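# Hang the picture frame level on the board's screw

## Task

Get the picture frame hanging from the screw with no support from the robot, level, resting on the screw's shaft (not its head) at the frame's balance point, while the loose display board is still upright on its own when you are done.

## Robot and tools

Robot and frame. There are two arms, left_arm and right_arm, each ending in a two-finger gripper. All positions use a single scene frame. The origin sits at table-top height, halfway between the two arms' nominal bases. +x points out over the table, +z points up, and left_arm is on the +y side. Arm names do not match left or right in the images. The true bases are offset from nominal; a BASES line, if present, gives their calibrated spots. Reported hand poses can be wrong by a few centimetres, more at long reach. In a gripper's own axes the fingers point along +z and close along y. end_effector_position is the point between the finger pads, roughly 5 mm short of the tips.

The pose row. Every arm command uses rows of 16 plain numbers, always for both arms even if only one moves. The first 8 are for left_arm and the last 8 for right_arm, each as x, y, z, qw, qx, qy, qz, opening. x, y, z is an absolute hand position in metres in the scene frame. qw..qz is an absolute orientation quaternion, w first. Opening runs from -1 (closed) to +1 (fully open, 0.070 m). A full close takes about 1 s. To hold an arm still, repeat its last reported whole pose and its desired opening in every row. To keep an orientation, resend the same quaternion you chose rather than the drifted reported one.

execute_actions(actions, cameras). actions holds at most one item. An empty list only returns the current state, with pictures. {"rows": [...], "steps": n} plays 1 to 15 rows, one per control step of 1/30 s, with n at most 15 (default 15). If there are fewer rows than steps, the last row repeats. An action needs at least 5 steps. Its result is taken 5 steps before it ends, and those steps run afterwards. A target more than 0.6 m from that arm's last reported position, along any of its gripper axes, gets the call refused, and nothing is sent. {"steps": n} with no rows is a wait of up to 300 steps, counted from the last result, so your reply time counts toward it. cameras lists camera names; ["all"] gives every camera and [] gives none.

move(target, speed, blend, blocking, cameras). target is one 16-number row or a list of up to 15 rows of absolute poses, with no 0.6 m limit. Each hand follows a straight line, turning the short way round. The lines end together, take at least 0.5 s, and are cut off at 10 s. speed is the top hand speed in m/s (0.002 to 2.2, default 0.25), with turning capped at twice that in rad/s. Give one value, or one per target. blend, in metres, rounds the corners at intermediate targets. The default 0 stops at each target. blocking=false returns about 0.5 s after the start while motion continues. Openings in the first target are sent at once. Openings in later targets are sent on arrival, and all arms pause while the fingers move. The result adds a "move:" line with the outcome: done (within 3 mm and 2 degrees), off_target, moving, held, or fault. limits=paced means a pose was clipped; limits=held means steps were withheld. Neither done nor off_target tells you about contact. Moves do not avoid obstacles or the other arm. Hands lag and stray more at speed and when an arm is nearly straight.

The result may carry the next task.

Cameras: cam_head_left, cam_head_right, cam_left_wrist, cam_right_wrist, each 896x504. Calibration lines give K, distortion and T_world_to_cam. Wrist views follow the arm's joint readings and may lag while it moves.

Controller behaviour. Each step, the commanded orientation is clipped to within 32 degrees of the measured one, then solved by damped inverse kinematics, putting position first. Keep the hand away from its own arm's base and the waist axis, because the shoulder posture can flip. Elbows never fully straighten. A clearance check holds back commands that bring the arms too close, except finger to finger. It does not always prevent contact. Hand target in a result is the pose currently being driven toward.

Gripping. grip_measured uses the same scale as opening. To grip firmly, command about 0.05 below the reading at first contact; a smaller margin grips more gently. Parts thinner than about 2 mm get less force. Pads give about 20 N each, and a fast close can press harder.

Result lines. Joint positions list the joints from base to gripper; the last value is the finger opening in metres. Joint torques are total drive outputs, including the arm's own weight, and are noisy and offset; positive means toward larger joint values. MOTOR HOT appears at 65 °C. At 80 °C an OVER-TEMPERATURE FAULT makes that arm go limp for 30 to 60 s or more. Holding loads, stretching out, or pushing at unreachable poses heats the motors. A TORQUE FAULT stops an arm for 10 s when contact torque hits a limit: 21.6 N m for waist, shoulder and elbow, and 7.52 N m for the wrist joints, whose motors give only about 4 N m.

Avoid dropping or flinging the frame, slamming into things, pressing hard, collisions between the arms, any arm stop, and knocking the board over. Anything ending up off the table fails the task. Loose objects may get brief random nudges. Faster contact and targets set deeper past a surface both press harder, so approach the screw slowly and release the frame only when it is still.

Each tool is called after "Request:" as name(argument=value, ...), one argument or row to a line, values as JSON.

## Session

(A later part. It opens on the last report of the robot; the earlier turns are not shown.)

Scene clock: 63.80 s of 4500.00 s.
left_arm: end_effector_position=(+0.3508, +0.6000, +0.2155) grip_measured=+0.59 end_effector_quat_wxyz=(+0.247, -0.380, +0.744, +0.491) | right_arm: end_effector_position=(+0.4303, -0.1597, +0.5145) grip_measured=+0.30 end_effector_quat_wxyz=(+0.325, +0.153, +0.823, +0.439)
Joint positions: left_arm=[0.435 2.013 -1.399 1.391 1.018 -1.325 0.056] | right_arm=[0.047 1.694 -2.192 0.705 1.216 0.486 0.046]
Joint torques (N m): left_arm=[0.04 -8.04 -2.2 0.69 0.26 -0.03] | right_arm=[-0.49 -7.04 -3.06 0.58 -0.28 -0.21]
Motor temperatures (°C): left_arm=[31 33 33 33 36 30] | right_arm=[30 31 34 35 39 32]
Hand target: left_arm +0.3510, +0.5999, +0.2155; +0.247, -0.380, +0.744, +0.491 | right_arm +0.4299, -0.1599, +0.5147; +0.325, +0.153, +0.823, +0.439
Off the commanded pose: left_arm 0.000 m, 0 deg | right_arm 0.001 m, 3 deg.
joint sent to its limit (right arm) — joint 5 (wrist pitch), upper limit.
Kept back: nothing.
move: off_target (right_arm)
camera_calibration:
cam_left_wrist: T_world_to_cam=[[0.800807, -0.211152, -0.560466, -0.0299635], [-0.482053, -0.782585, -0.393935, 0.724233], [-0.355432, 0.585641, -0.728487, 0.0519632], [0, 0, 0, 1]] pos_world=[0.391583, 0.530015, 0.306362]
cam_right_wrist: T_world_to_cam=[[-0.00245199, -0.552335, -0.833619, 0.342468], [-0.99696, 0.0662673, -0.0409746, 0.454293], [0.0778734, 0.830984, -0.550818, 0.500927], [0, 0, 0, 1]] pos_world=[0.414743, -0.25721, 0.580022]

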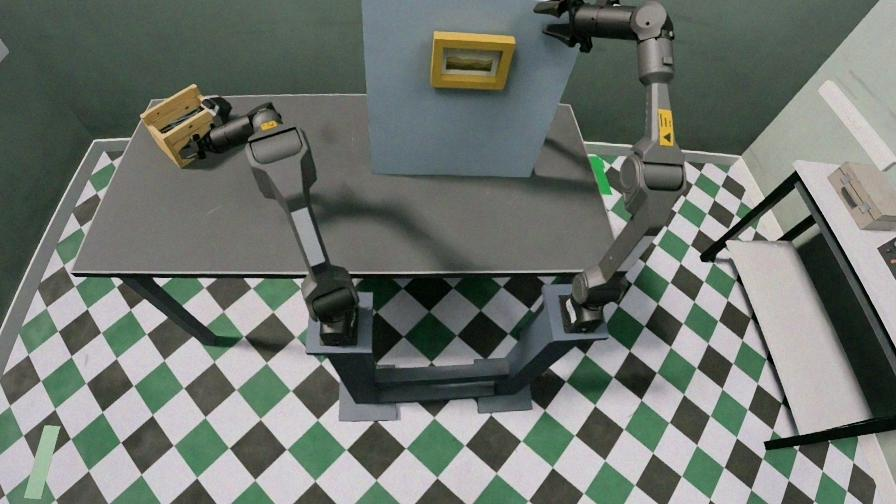

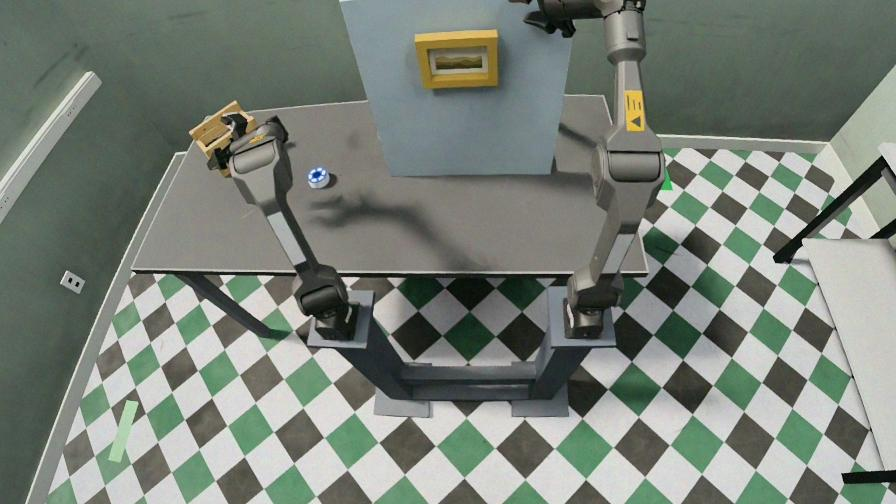

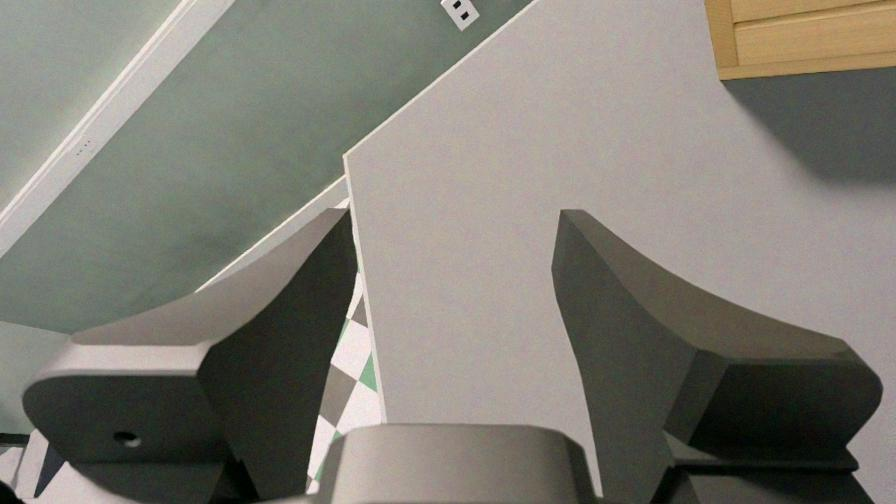

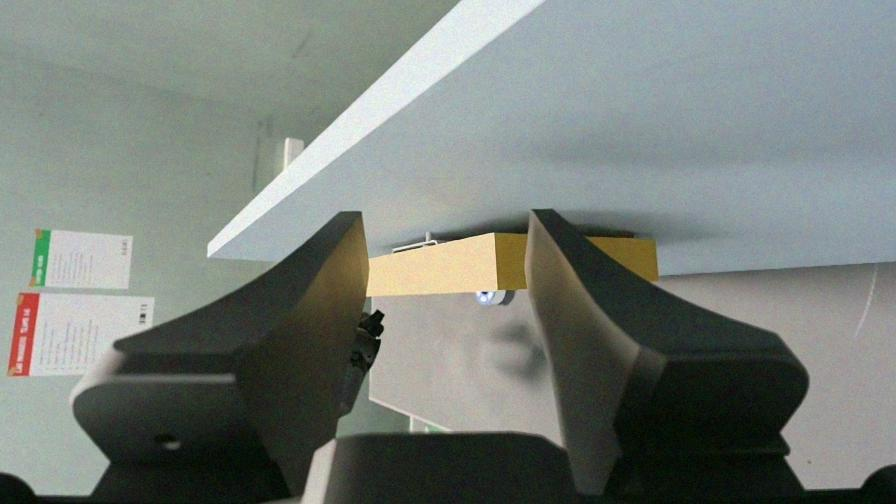

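Request:
zoom_image(
  camera="cam_head_left",
  region=[350, 140, 400, 190],
)

Request:
zoom_image(
  camera="cam_head_left",
  region=[510, 140, 560, 190],
)

Request:
zoom_image(
  camera="cam_head_left",
  region=[340, 0, 400, 60],
)

Request:
zoom_image(
  camera="cam_head_left",
  region=[550, 0, 610, 60],
)

Request:
zoom_image(
  camera="cam_head_right",
  region=[365, 130, 415, 180],
)

Request:
zoom_image(
  camera="cam_head_right",
  region=[525, 130, 575, 180],
)

Request:
zoom_image(
  camera="cam_head_right",
  region=[325, 0, 385, 60],
)

Request:
zoom_image(
  camera="cam_head_right",
  region=[540, 0, 600, 60],
)

Scaled by 10.080 from the camera's 896x504 image, which has a finer 1280x720 frame.

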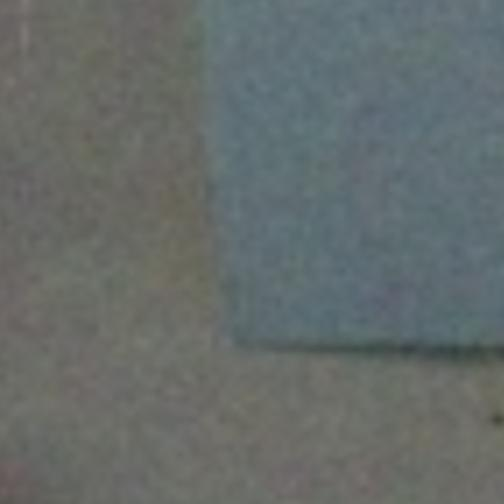

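Scaled by 10.080 from the camera's 896x504 image, which has a finer 1280x720 frame.

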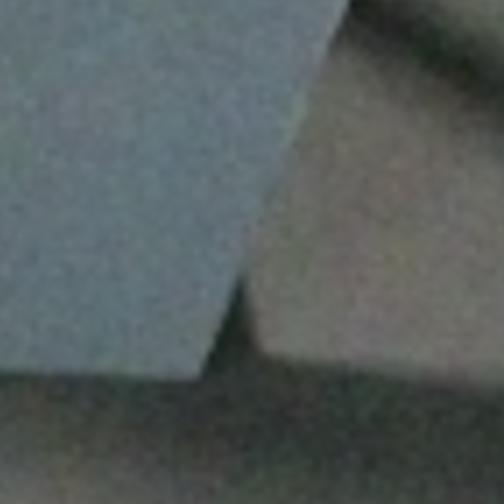

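Scaled by 8.400 from the camera's 896x504 image, which has a finer 1280x720 frame.

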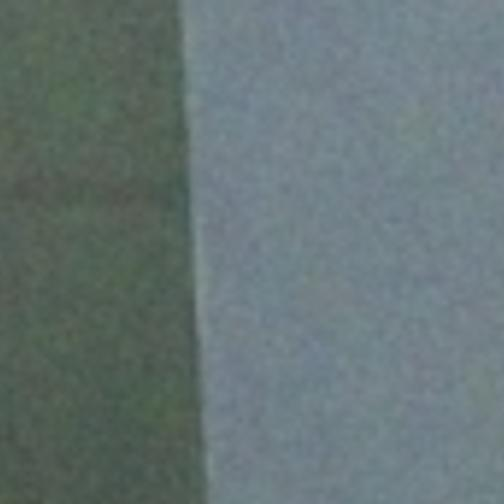

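Scaled by 8.400 from the camera's 896x504 image, which has a finer 1280x720 frame.

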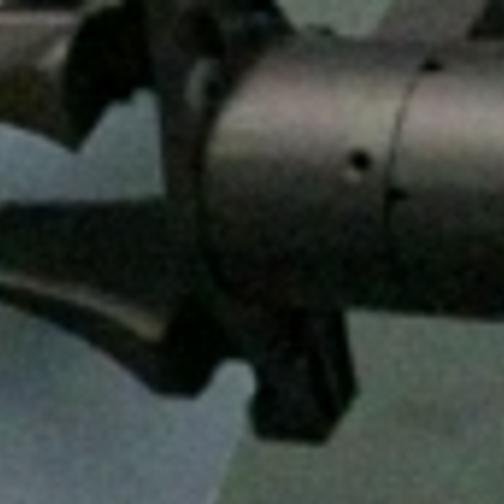

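Scaled by 10.080 from the camera's 896x504 image, which has a finer 1280x720 frame.

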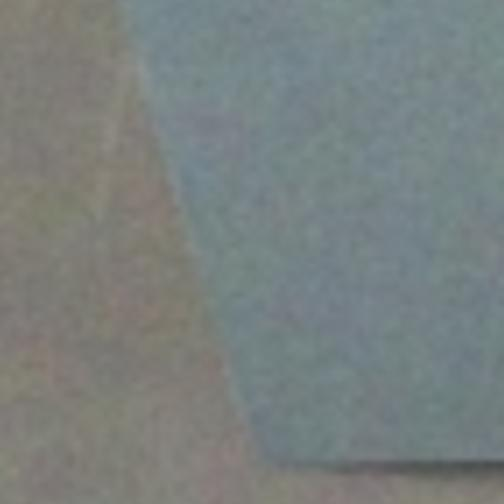

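Scaled by 10.080 from the camera's 896x504 image, which has a finer 1280x720 frame.

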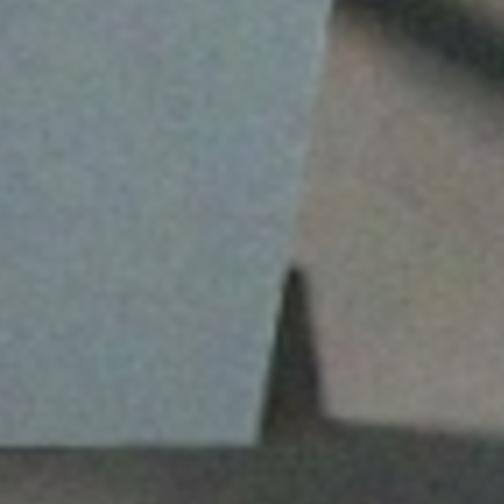

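Scaled by 8.400 from the camera's 896x504 image, which has a finer 1280x720 frame.

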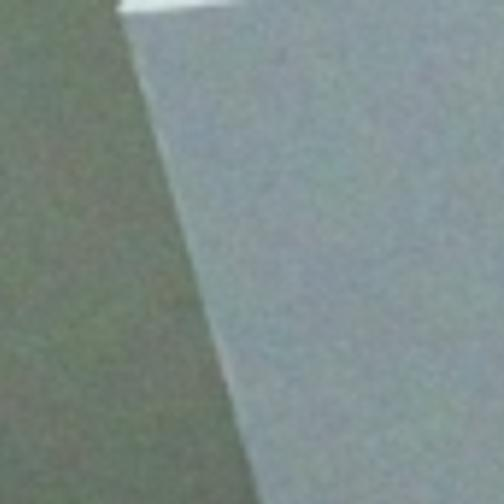

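Scaled by 8.400 from the camera's 896x504 image, which has a finer 1280x720 frame.

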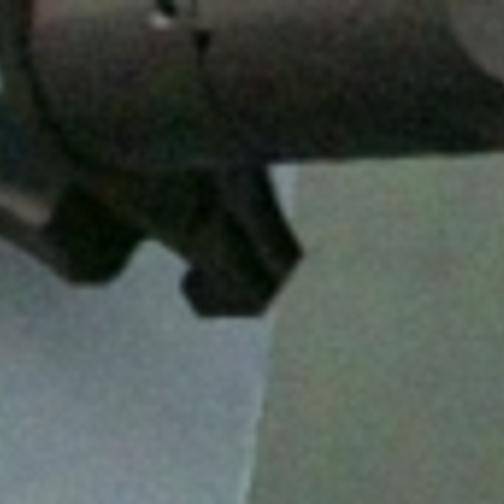

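Request:
move(
  target=[
    [0.3510, 0.5999, 0.2155, 0.247, -0.380, 0.744, 0.491, 0.59, 0.35, -0.20, 0.42, 0.5, 0.1, 0.8, 0.3, -1],
    [0.3510, 0.5999, 0.2155, 0.247, -0.380, 0.744, 0.491, 0.59, 0.34, -0.108, 0.31, 0.7071, 0, 0.7071, 0, -1],
  ],
  speed=0.3,
  blend=0.05,
)

Request:
zoom_image(
  camera="cam_head_right",
  region=[330, 0, 590, 190],
)

Scene clock: 72.87 s of 4500.00 s.
left_arm: end_effector_position=(+0.3508, +0.6000, +0.2155) grip_measured=+0.59 end_effector_quat_wxyz=(+0.247, -0.380, +0.744, +0.491) | right_arm: end_effector_position=(+0.3401, -0.1077, +0.3104) grip_measured=-1.00 end_effector_quat_wxyz=(+0.707, +0.000, +0.707, +0.000)
Joint positions: left_arm=[0.435 2.013 -1.399 1.391 1.018 -1.325 0.056] | right_arm=[1.098 1.499 -0.706 1.233 -1.2 -0.801 0]
Joint torques (N m): left_arm=[0.11 -8.06 -2.04 0.67 0.26 -0.03] | right_arm=[-0.49 -4.43 -2.96 -0.92 -0.45 0.24]
Motor temperatures (°C): left_arm=[31 33 33 33 36 30] | right_arm=[29 31 34 35 39 32]
Hand target: left_arm +0.3510, +0.5999, +0.2155; +0.247, -0.380, +0.744, +0.491 | right_arm +0.3400, -0.1080, +0.3100; +0.707, +0.000, +0.707, +0.000
Off the commanded pose: left_arm 0.000 m, 0 deg | right_arm 0.000 m, 0 deg.
Kept back: nothing.
move: done
camera_calibration:
cam_left_wrist: T_world_to_cam=[[0.800807, -0.211152, -0.560466, -0.0299635], [-0.482053, -0.782585, -0.393935, 0.724233], [-0.355432, 0.585641, -0.728487, 0.0519632], [0, 0, 0, 1]] pos_world=[0.391583, 0.530015, 0.306362]
cam_right_wrist: T_world_to_cam=[[-0.00988439, -0.999179, -0.0392922, -0.0914157], [-0.609648, 0.0371681, -0.7918, 0.45083], [0.79261, 0.0161279, -0.609515, 0.0397472], [0, 0, 0, 1]] pos_world=[0.24244, -0.108738, 0.377602]

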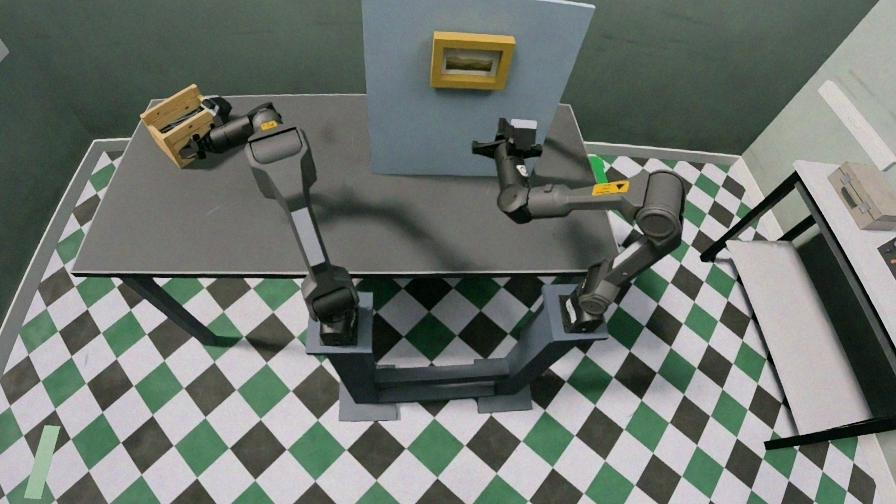

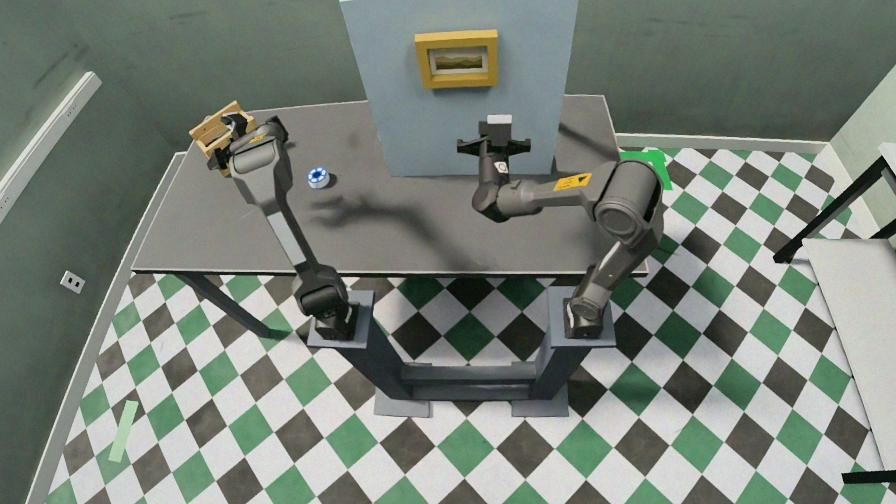

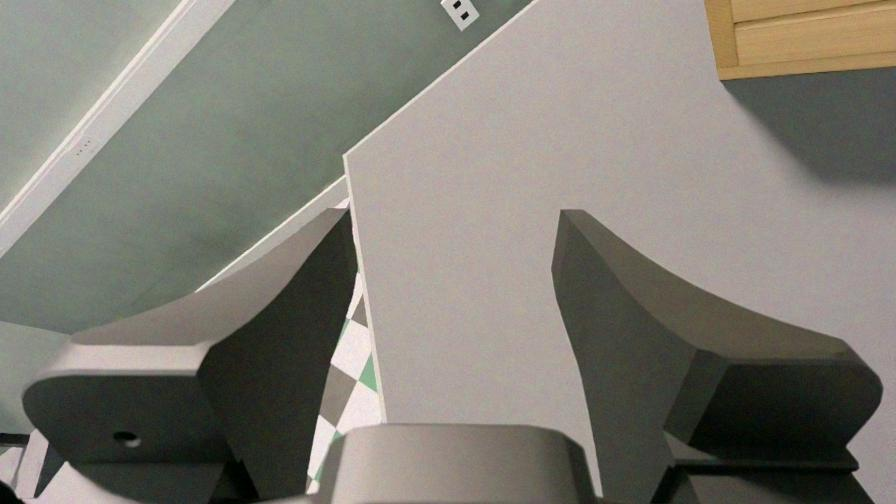

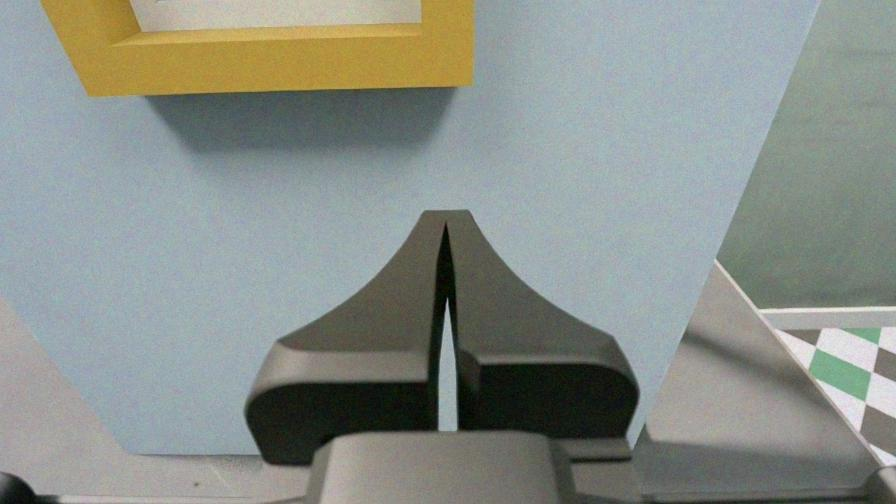

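Scaled by 1.938 from the camera's 896x504 image, which has a finer 1280x720 frame.

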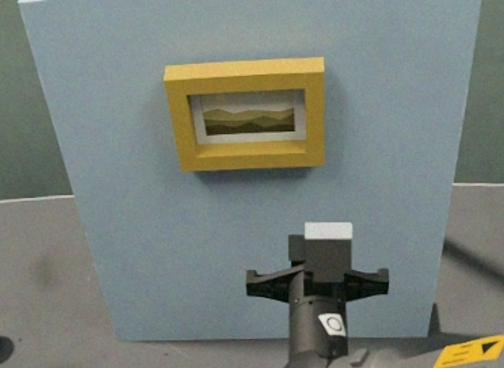

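Request:
zoom_image(
  camera="cam_right_wrist",
  region=[0, 280, 280, 470],
)

Request:
zoom_image(
  camera="cam_right_wrist",
  region=[610, 250, 830, 470],
)

Request:
zoom_image(
  camera="cam_right_wrist",
  region=[30, 0, 280, 130],
)

Request:
zoom_image(
  camera="cam_right_wrist",
  region=[280, 0, 530, 130],
)

Request:
zoom_image(
  camera="cam_right_wrist",
  region=[680, 0, 880, 200],
)

Scaled by 1.800 from the camera's 896x504 image, which has a finer 1280x720 frame.

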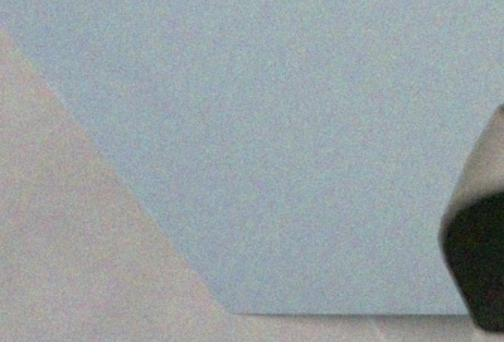

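Scaled by 2.291 from the camera's 896x504 image, which has a finer 1280x720 frame.

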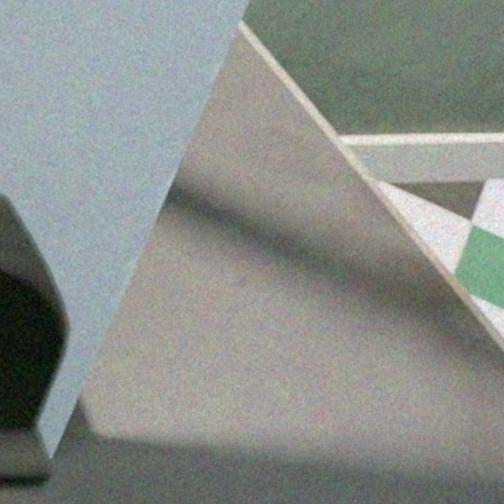

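Scaled by 2.016 from the camera's 896x504 image, which has a finer 1280x720 frame.

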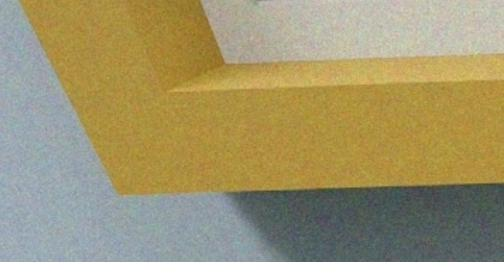

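Scaled by 2.016 from the camera's 896x504 image, which has a finer 1280x720 frame.

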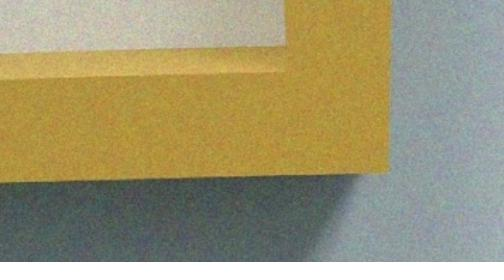

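Scaled by 2.520 from the camera's 896x504 image, which has a finer 1280x720 frame.

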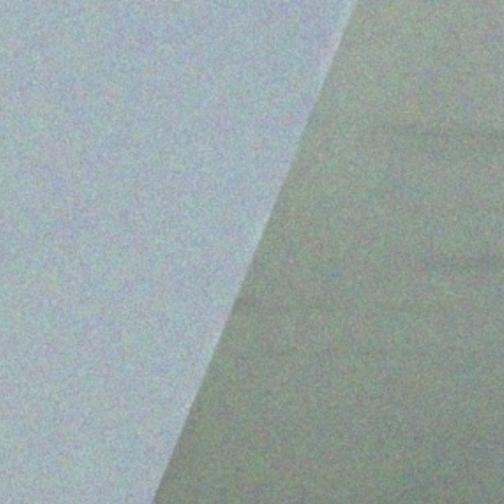

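Request:
move(
  target=[
    [0.3510, 0.5999, 0.2155, 0.247, -0.380, 0.744, 0.491, 0.59, 0.34, -0.105, 0.293, 0.7071, 0, 0.7071, 0, -1],
    [0.3510, 0.5999, 0.2155, 0.247, -0.380, 0.744, 0.491, 0.59, 0.425, -0.105, 0.293, 0.7071, 0, 0.7071, 0, -1],
  ],
  speed=0.12,
  cameras=["cam_right_wrist", "cam_head_right"],
)

Request:
zoom_image(
  camera="cam_head_right",
  region=[380, 0, 540, 130],
)

Scene clock: 76.07 s of 4500.00 s.
left_arm: end_effector_position=(+0.3508, +0.6000, +0.2155) grip_measured=+0.59 end_effector_quat_wxyz=(+0.247, -0.380, +0.744, +0.491) | right_arm: end_effector_position=(+0.4254, -0.1047, +0.2930) grip_measured=-1.00 end_effector_quat_wxyz=(+0.707, +0.000, +0.707, +0.000)
Joint positions: left_arm=[0.435 2.013 -1.399 1.391 1.018 -1.325 0.056] | right_arm=[0.829 1.707 -0.879 0.995 -1.033 -0.667 0]
Joint torques (N m): left_arm=[0.11 -7.97 -2.21 0.65 0.26 -0.04] | right_arm=[0.71 -7.15 -3.05 -0.59 -0.76 0.14]
Motor temperatures (°C): left_arm=[31 33 33 33 36 30] | right_arm=[29 31 34 35 39 32]
Hand target: left_arm +0.3510, +0.5999, +0.2155; +0.247, -0.380, +0.744, +0.491 | right_arm +0.4250, -0.1050, +0.2930; +0.707, +0.000, +0.707, +0.000
Off the commanded pose: left_arm 0.000 m, 0 deg | right_arm 0.001 m, 0 deg.
Kept back: nothing.
move: done
camera_calibration:
cam_right_wrist: T_world_to_cam=[[-0.00965878, -0.999203, -0.0387353, -0.0885358], [-0.610447, 0.0365732, -0.791212, 0.488989], [0.791998, 0.0160037, -0.610314, -0.0381195], [0, 0, 0, 1]] pos_world=[0.327838, -0.105739, 0.3602]
Images, in order (width x height): cam_head_right 896x504, cam_right_wrist 896x504.

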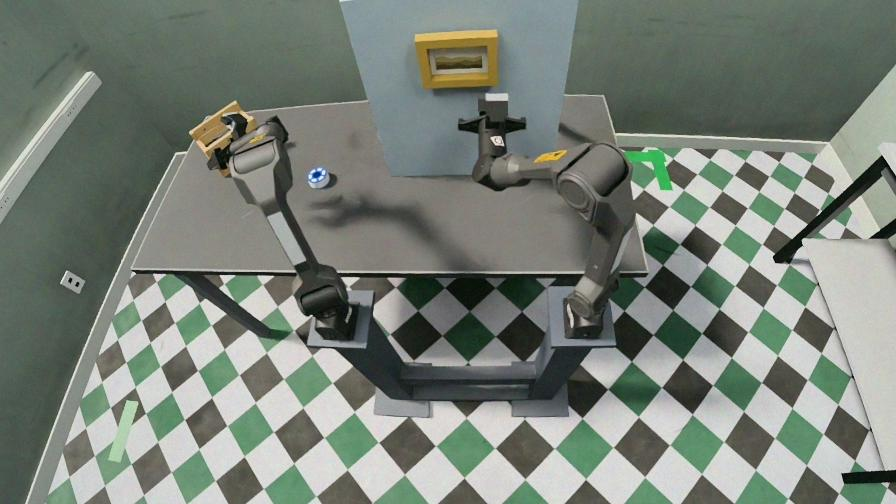

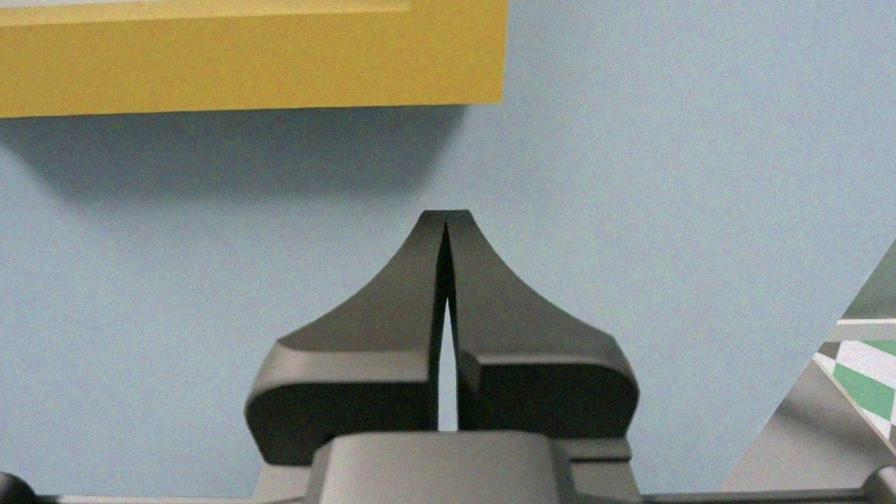

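Scaled by 3.150 from the camera's 896x504 image, which has a finer 1280x720 frame.

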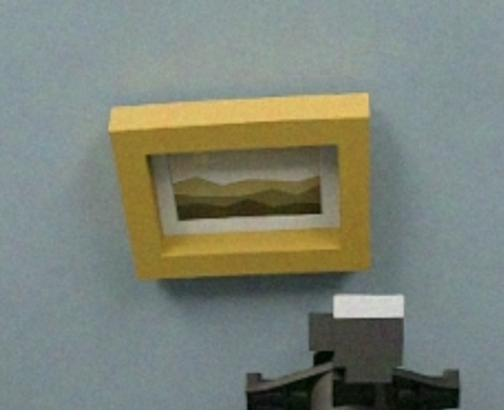

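Request:
move(
  target=[0.3510, 0.5999, 0.2155, 0.247, -0.380, 0.744, 0.491, 0.59, 0.425, -0.105, 0.312, 0.7071, 0, 0.7071, 0, -1],
  speed=0.03,
  cameras=["cam_right_wrist"],
)

Scene clock: 77.17 s of 4500.00 s.
left_arm: end_effector_position=(+0.3508, +0.6000, +0.2155) grip_measured=+0.59 end_effector_quat_wxyz=(+0.247, -0.380, +0.744, +0.491) | right_arm: end_effector_position=(+0.4251, -0.1053, +0.3123) grip_measured=-1.00 end_effector_quat_wxyz=(+0.707, +0.000, +0.707, +0.000)
Joint positions: left_arm=[0.435 2.013 -1.399 1.391 1.018 -1.325 0.056] | right_arm=[0.829 1.664 -0.915 1.037 -0.993 -0.746 0]
Joint torques (N m): left_arm=[0.19 -8.14 -2.29 0.67 0.27 -0.02] | right_arm=[0.69 -6.07 -3.83 -0.77 -0.57 0.26]
Motor temperatures (°C): left_arm=[31 33 33 33 36 30] | right_arm=[29 31 34 35 39 32]
Hand target: left_arm +0.3510, +0.5999, +0.2155; +0.247, -0.380, +0.744, +0.491 | right_arm +0.4250, -0.1050, +0.3120; +0.707, +0.000, +0.707, +0.000
Off the commanded pose: left_arm 0.000 m, 0 deg | right_arm 0.000 m, 0 deg.
Kept back: nothing.
move: done
camera_calibration:
cam_right_wrist: T_world_to_cam=[[-0.0105807, -0.999195, -0.0386867, -0.0879085], [-0.610018, 0.0371055, -0.791518, 0.504125], [0.792317, 0.0152248, -0.60992, -0.026433], [0, 0, 0, 1]] pos_world=[0.327539, -0.106141, 0.379501]
Images, in order (width x height): cam_right_wrist 896x504.

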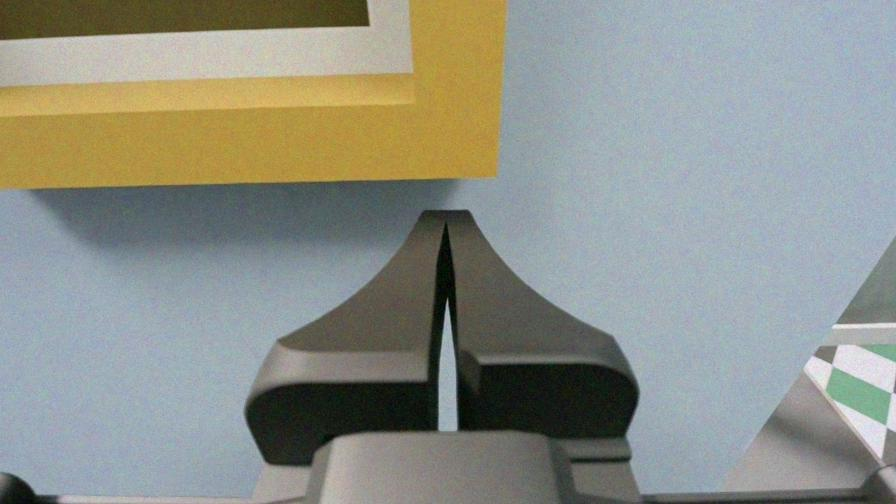

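Request:
move(
  target=[0.3510, 0.5999, 0.2155, 0.247, -0.380, 0.744, 0.491, 0.59, 0.425, -0.105, 0.320, 0.7071, 0, 0.7071, 0, -1],
  speed=0.02,
  cameras=["cam_right_wrist"],
)

Request:
move(
  target=[0.3510, 0.5999, 0.2155, 0.247, -0.380, 0.744, 0.491, 0.59, 0.425, -0.105, 0.324, 0.7071, 0, 0.7071, 0, -1],
  speed=0.02,
  cameras=["cam_right_wrist"],
)

Scene clock: 78.20 s of 4500.00 s.
left_arm: end_effector_position=(+0.3508, +0.6000, +0.2155) grip_measured=+0.59 end_effector_quat_wxyz=(+0.247, -0.380, +0.744, +0.491) | right_arm: end_effector_position=(+0.4251, -0.1053, +0.3200) grip_measured=-1.00 end_effector_quat_wxyz=(+0.707, +0.000, +0.707, +0.000)
Joint positions: left_arm=[0.435 2.013 -1.399 1.391 1.018 -1.325 0.056] | right_arm=[0.829 1.649 -0.931 1.056 -0.977 -0.78 0]
Joint torques (N m): left_arm=[0.28 -8.16 -2.24 0.65 0.29 -0.06] | right_arm=[0.68 -6.48 -4.09 -0.73 -0.52 0.1]
Motor temperatures (°C): left_arm=[31 33 33 33 36 30] | right_arm=[29 31 34 35 39 32]
Hand target: left_arm +0.3510, +0.5999, +0.2155; +0.247, -0.380, +0.744, +0.491 | right_arm +0.4250, -0.1050, +0.3200; +0.707, +0.000, +0.707, +0.000
Off the commanded pose: left_arm 0.000 m, 0 deg | right_arm 0.000 m, 0 deg.
Kept back: nothing.
move: done
camera_calibration:
cam_right_wrist: T_world_to_cam=[[-0.0105608, -0.999204, -0.038462, -0.0877018], [-0.610304, 0.0369099, -0.791307, 0.510289], [0.792097, 0.0151167, -0.610208, -0.0215031], [0, 0, 0, 1]] pos_world=[0.327538, -0.106142, 0.3873]
Images, in order (width x height): cam_right_wrist 896x504.

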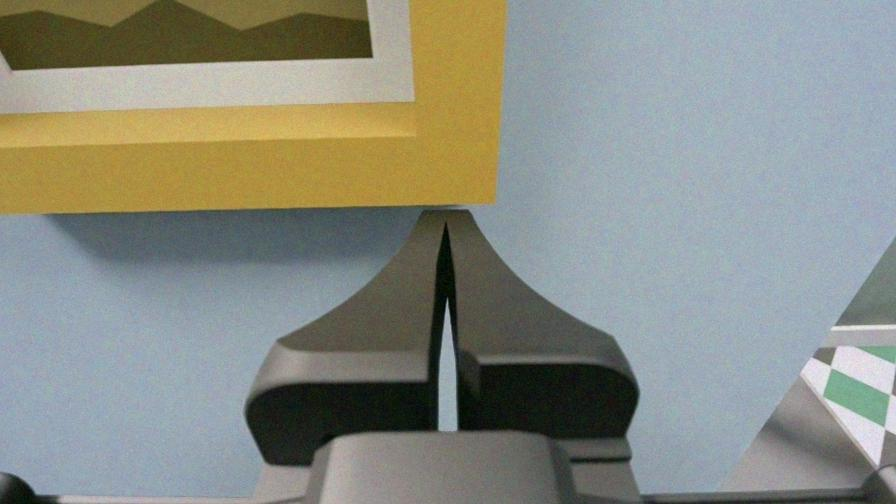

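Scene clock: 78.90 s of 4500.00 s.
left_arm: end_effector_position=(+0.3508, +0.6000, +0.2155) grip_measured=+0.59 end_effector_quat_wxyz=(+0.247, -0.380, +0.744, +0.491) | right_arm: end_effector_position=(+0.4251, -0.1053, +0.3240) grip_measured=-1.00 end_effector_quat_wxyz=(+0.707, +0.000, +0.707, -0.001)
Joint positions: left_arm=[0.435 2.013 -1.399 1.391 1.018 -1.325 0.056] | right_arm=[0.829 1.642 -0.94 1.065 -0.969 -0.797 0]
Joint torques (N m): left_arm=[0.22 -8.25 -2.15 0.65 0.29 -0.06] | right_arm=[0.68 -6.63 -4.23 -0.7 -0.49 -0.01]
Motor temperatures (°C): left_arm=[31 33 33 33 36 30] | right_arm=[29 31 34 35 39 32]
Hand target: left_arm +0.3510, +0.5999, +0.2155; +0.247, -0.380, +0.744, +0.491 | right_arm +0.4250, -0.1050, +0.3240; +0.707, +0.000, +0.707, +0.000
Off the commanded pose: left_arm 0.000 m, 0 deg | right_arm 0.000 m, 0 deg.
Kept back: nothing.
move: done
camera_calibration:
cam_right_wrist: T_world_to_cam=[[-0.0103744, -0.999234, -0.0377256, -0.0879067], [-0.609738, 0.0362235, -0.791775, 0.513241], [0.792535, 0.0147885, -0.609647, -0.0194428], [0, 0, 0, 1]] pos_world=[0.32744, -0.106143, 0.391202]
Images, in order (width x height): cam_right_wrist 896x504.

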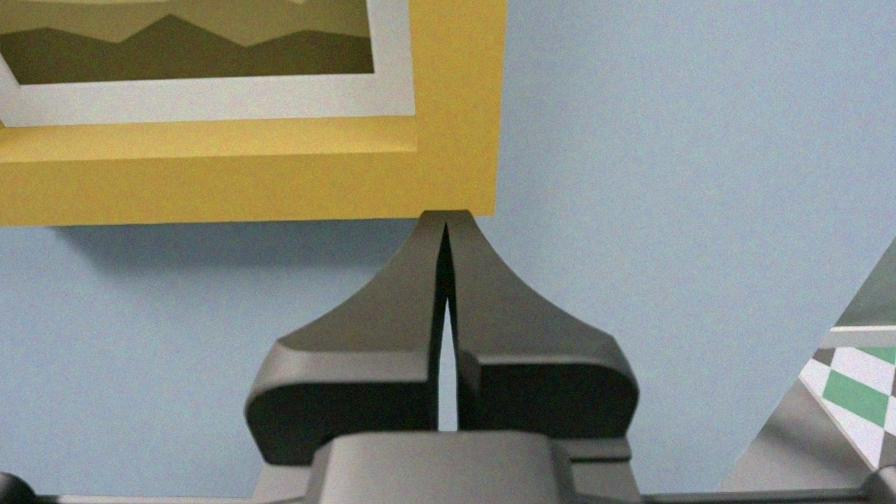

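Request:
move(
  target=[
    [0.3510, 0.5999, 0.2155, 0.247, -0.380, 0.744, 0.491, 0.59, 0.425, -0.105, 0.314, 0.7071, 0, 0.7071, 0, -1],
    [0.3510, 0.5999, 0.2155, 0.247, -0.380, 0.744, 0.491, 0.59, 0.435, -0.105, 0.314, 0.7071, 0, 0.7071, 0, -1],
  ],
  speed=0.04,
  cameras=["cam_right_wrist"],
)

Request:
move(
  target=[0.3510, 0.5999, 0.2155, 0.247, -0.380, 0.744, 0.491, 0.59, 0.435, -0.105, 0.322, 0.7071, 0, 0.7071, 0, -1],
  speed=0.02,
  cameras=["cam_right_wrist"],
)

Scene clock: 80.13 s of 4500.00 s.
left_arm: end_effector_position=(+0.3508, +0.6000, +0.2155) grip_measured=+0.59 end_effector_quat_wxyz=(+0.247, -0.380, +0.744, +0.491) | right_arm: end_effector_position=(+0.4352, -0.1050, +0.3139) grip_measured=-1.00 end_effector_quat_wxyz=(+0.707, +0.000, +0.707, +0.000)
Joint positions: left_arm=[0.435 2.013 -1.399 1.391 1.018 -1.325 0.056] | right_arm=[0.803 1.683 -0.948 1.022 -0.968 -0.749 0]
Joint torques (N m): left_arm=[0.33 -7.99 -2.17 0.63 0.28 -0.06] | right_arm=[0.59 -6.1 -3.92 -0.63 -0.62 0.23]
Motor temperatures (°C): left_arm=[31 33 33 33 36 30] | right_arm=[29 31 34 35 39 32]
Hand target: left_arm +0.3510, +0.5999, +0.2155; +0.247, -0.380, +0.744, +0.491 | right_arm +0.4350, -0.1050, +0.3140; +0.707, +0.000, +0.707, +0.000
Off the commanded pose: left_arm 0.000 m, 0 deg | right_arm 0.000 m, 0 deg.
Kept back: nothing.
move: done
camera_calibration:
cam_right_wrist: T_world_to_cam=[[-0.00992243, -0.999245, -0.0375653, -0.0881936], [-0.61026, 0.0358111, -0.791391, 0.511459], [0.792139, 0.0150721, -0.610155, -0.033189], [0, 0, 0, 1]] pos_world=[0.337538, -0.105943, 0.381201]
Images, in order (width x height): cam_right_wrist 896x504.

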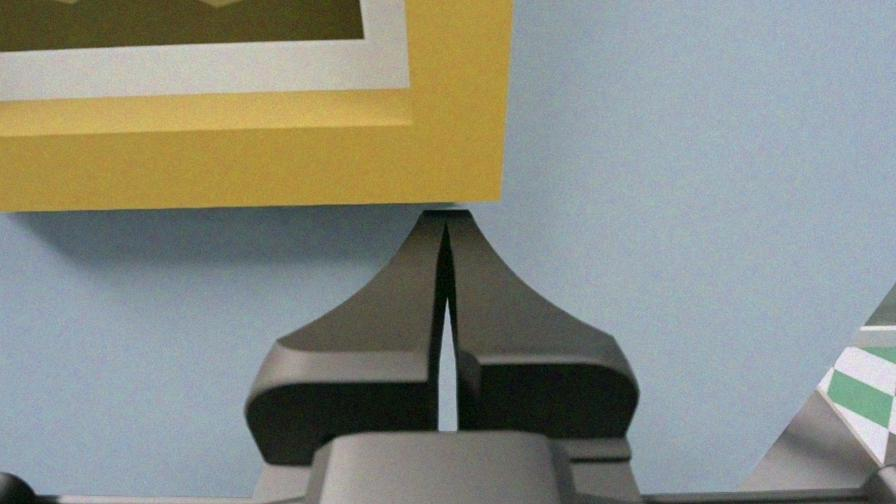

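Scene clock: 80.83 s of 4500.00 s.
left_arm: end_effector_position=(+0.3508, +0.6000, +0.2155) grip_measured=+0.59 end_effector_quat_wxyz=(+0.247, -0.380, +0.744, +0.491) | right_arm: end_effector_position=(+0.4351, -0.1053, +0.3212) grip_measured=-1.00 end_effector_quat_wxyz=(+0.706, +0.000, +0.708, -0.001)
Joint positions: left_arm=[0.435 2.013 -1.399 1.391 1.018 -1.325 0.056] | right_arm=[0.803 1.668 -0.964 1.043 -0.952 -0.783 0]
Joint torques (N m): left_arm=[0.17 -8.16 -2.19 0.66 0.3 -0.06] | right_arm=[0.98 -7.8 -5.02 -1.29 -0.74 0.08]
Motor temperatures (°C): left_arm=[31 33 33 33 36 30] | right_arm=[29 31 34 35 39 32]
Hand target: left_arm +0.3510, +0.5999, +0.2155; +0.247, -0.380, +0.744, +0.491 | right_arm +0.4350, -0.1050, +0.3220; +0.707, +0.000, +0.707, +0.000
Off the commanded pose: left_arm 0.000 m, 0 deg | right_arm 0.001 m, 0 deg.
Kept back: nothing.
move: done
camera_calibration:
cam_right_wrist: T_world_to_cam=[[-0.0109841, -0.999233, -0.037575, -0.0877531], [-0.61154, 0.0364435, -0.790374, 0.517482], [0.791137, 0.014297, -0.611472, -0.0279807], [0, 0, 0, 1]] pos_world=[0.337634, -0.106145, 0.388597]
Images, in order (width x height): cam_right_wrist 896x504.

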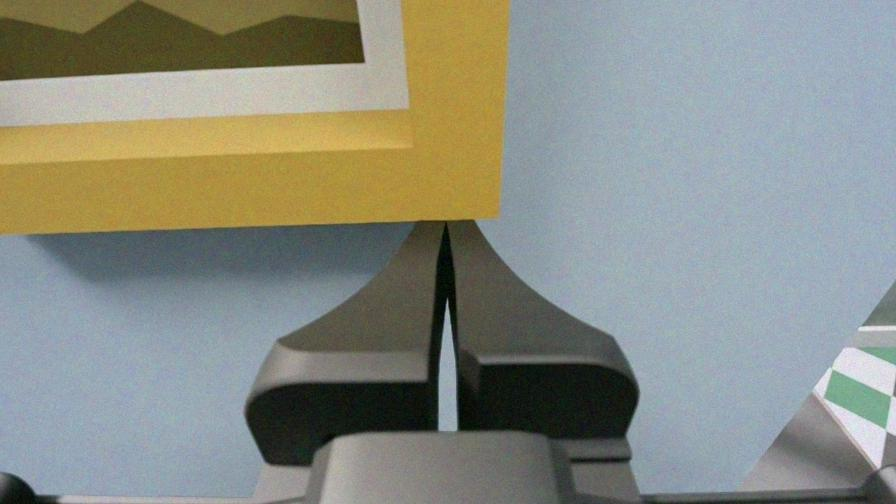

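Request:
move(
  target=[0.3510, 0.5999, 0.2155, 0.247, -0.380, 0.744, 0.491, 0.59, 0.435, -0.105, 0.325, 0.7071, 0, 0.7071, 0, -1],
  speed=0.02,
  cameras=["cam_right_wrist"],
)

Request:
zoom_image(
  camera="cam_head_right",
  region=[405, 20, 505, 100],
)

Request:
move(
  target=[0.3510, 0.5999, 0.2155, 0.247, -0.380, 0.744, 0.491, 0.59, 0.435, -0.105, 0.314, 0.7071, 0, 0.7071, 0, -1],
  speed=0.02,
  cameras=["cam_right_wrist","cam_head_right"],
)

Request:
zoom_image(
  camera="cam_head_right",
  region=[405, 20, 505, 100],
)

Scene clock: 81.87 s of 4500.00 s.
left_arm: end_effector_position=(+0.3508, +0.6000, +0.2155) grip_measured=+0.59 end_effector_quat_wxyz=(+0.247, -0.380, +0.744, +0.491) | right_arm: end_effector_position=(+0.4350, -0.1054, +0.3248) grip_measured=-1.00 end_effector_quat_wxyz=(+0.707, +0.000, +0.707, +0.000)
Joint positions: left_arm=[0.435 2.013 -1.399 1.391 1.018 -1.325 0.056] | right_arm=[0.803 1.662 -0.971 1.05 -0.946 -0.795 0]
Joint torques (N m): left_arm=[0.35 -8.04 -2.2 0.65 0.27 -0.07] | right_arm=[0.7 -7.65 -4.96 -1.15 -0.58 -0.07]
Motor temperatures (°C): left_arm=[31 33 33 33 36 30] | right_arm=[29 31 34 35 39 32]
Hand target: left_arm +0.3510, +0.5999, +0.2155; +0.247, -0.380, +0.744, +0.491 | right_arm +0.4350, -0.1050, +0.3250; +0.707, +0.000, +0.707, +0.000
Off the commanded pose: left_arm 0.000 m, 0 deg | right_arm 0.000 m, 0 deg.
Kept back: nothing.
move: done
camera_calibration:
cam_right_wrist: T_world_to_cam=[[-0.0110702, -0.999184, -0.038836, -0.0871958], [-0.610287, 0.0375171, -0.791292, 0.520106], [0.792103, 0.0149413, -0.610204, -0.0264978], [0, 0, 0, 1]] pos_world=[0.337438, -0.106242, 0.392]
Images, in order (width x height): cam_right_wrist 896x504.

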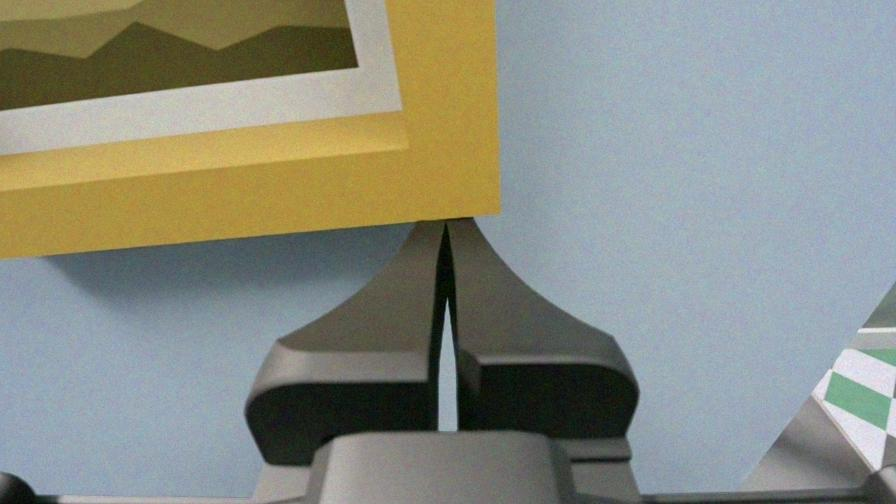

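This scene's latest camera images include none from cam_head_right. They are from: cam_right_wrist. cam_head_right's image comes with the result of a call that names it in "cameras".

Scene clock: 82.63 s of 4500.00 s.
left_arm: end_effector_position=(+0.3508, +0.6000, +0.2155) grip_measured=+0.59 end_effector_quat_wxyz=(+0.247, -0.380, +0.744, +0.491) | right_arm: end_effector_position=(+0.4351, -0.1052, +0.3142) grip_measured=-1.00 end_effector_quat_wxyz=(+0.707, +0.000, +0.707, +0.000)
Joint positions: left_arm=[0.435 2.013 -1.399 1.391 1.018 -1.325 0.056] | right_arm=[0.803 1.683 -0.948 1.022 -0.968 -0.748 0]
Joint torques (N m): left_arm=[0.42 -8.12 -2.26 0.63 0.28 -0.06] | right_arm=[0.19 -5.72 -3.45 -0.68 -0.65 -0.01]
Motor temperatures (°C): left_arm=[31 33 33 33 36 30] | right_arm=[29 31 34 35 39 32]
Hand target: left_arm +0.3510, +0.5999, +0.2155; +0.247, -0.380, +0.744, +0.491 | right_arm +0.4350, -0.1050, +0.3140; +0.707, +0.000, +0.707, +0.000
Off the commanded pose: left_arm 0.000 m, 0 deg | right_arm 0.000 m, 0 deg.
Kept back: nothing.
move: done
camera_calibration:
cam_right_wrist: T_world_to_cam=[[-0.0101311, -0.999183, -0.0391187, -0.0877138], [-0.609685, 0.0371802, -0.791772, 0.511661], [0.792579, 0.0158285, -0.609563, -0.0332792], [0, 0, 0, 1]] pos_world=[0.33744, -0.106139, 0.381402]
Images, in order (width x height): cam_head_right 896x504, cam_right_wrist 896x504.

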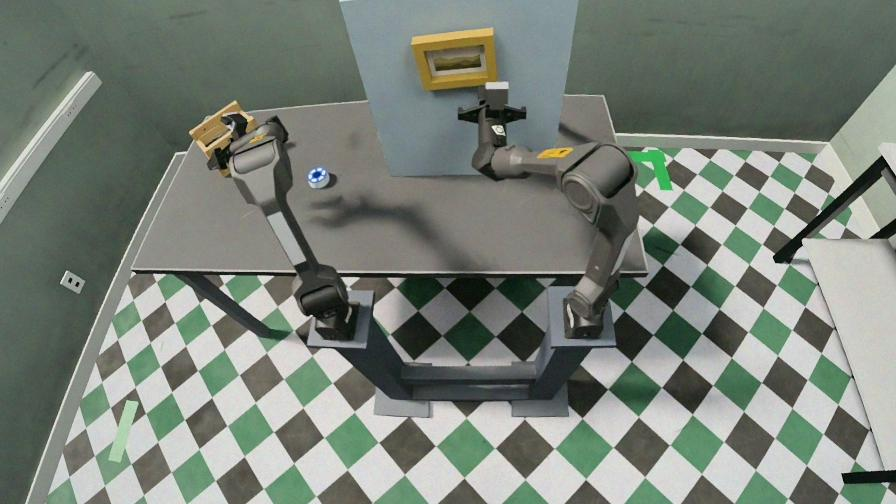

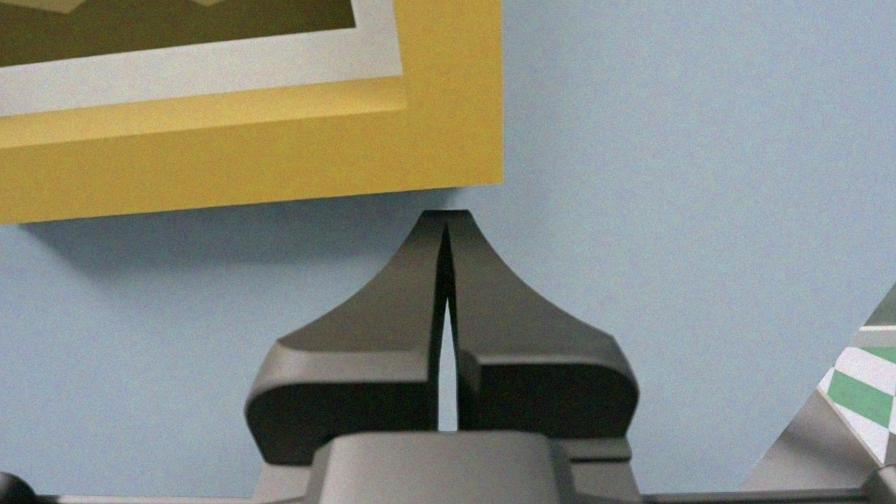

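Scaled by 5.040 from the camera's 896x504 image, which has a finer 1280x720 frame.

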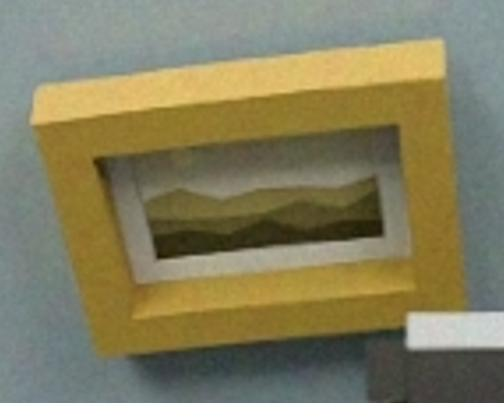

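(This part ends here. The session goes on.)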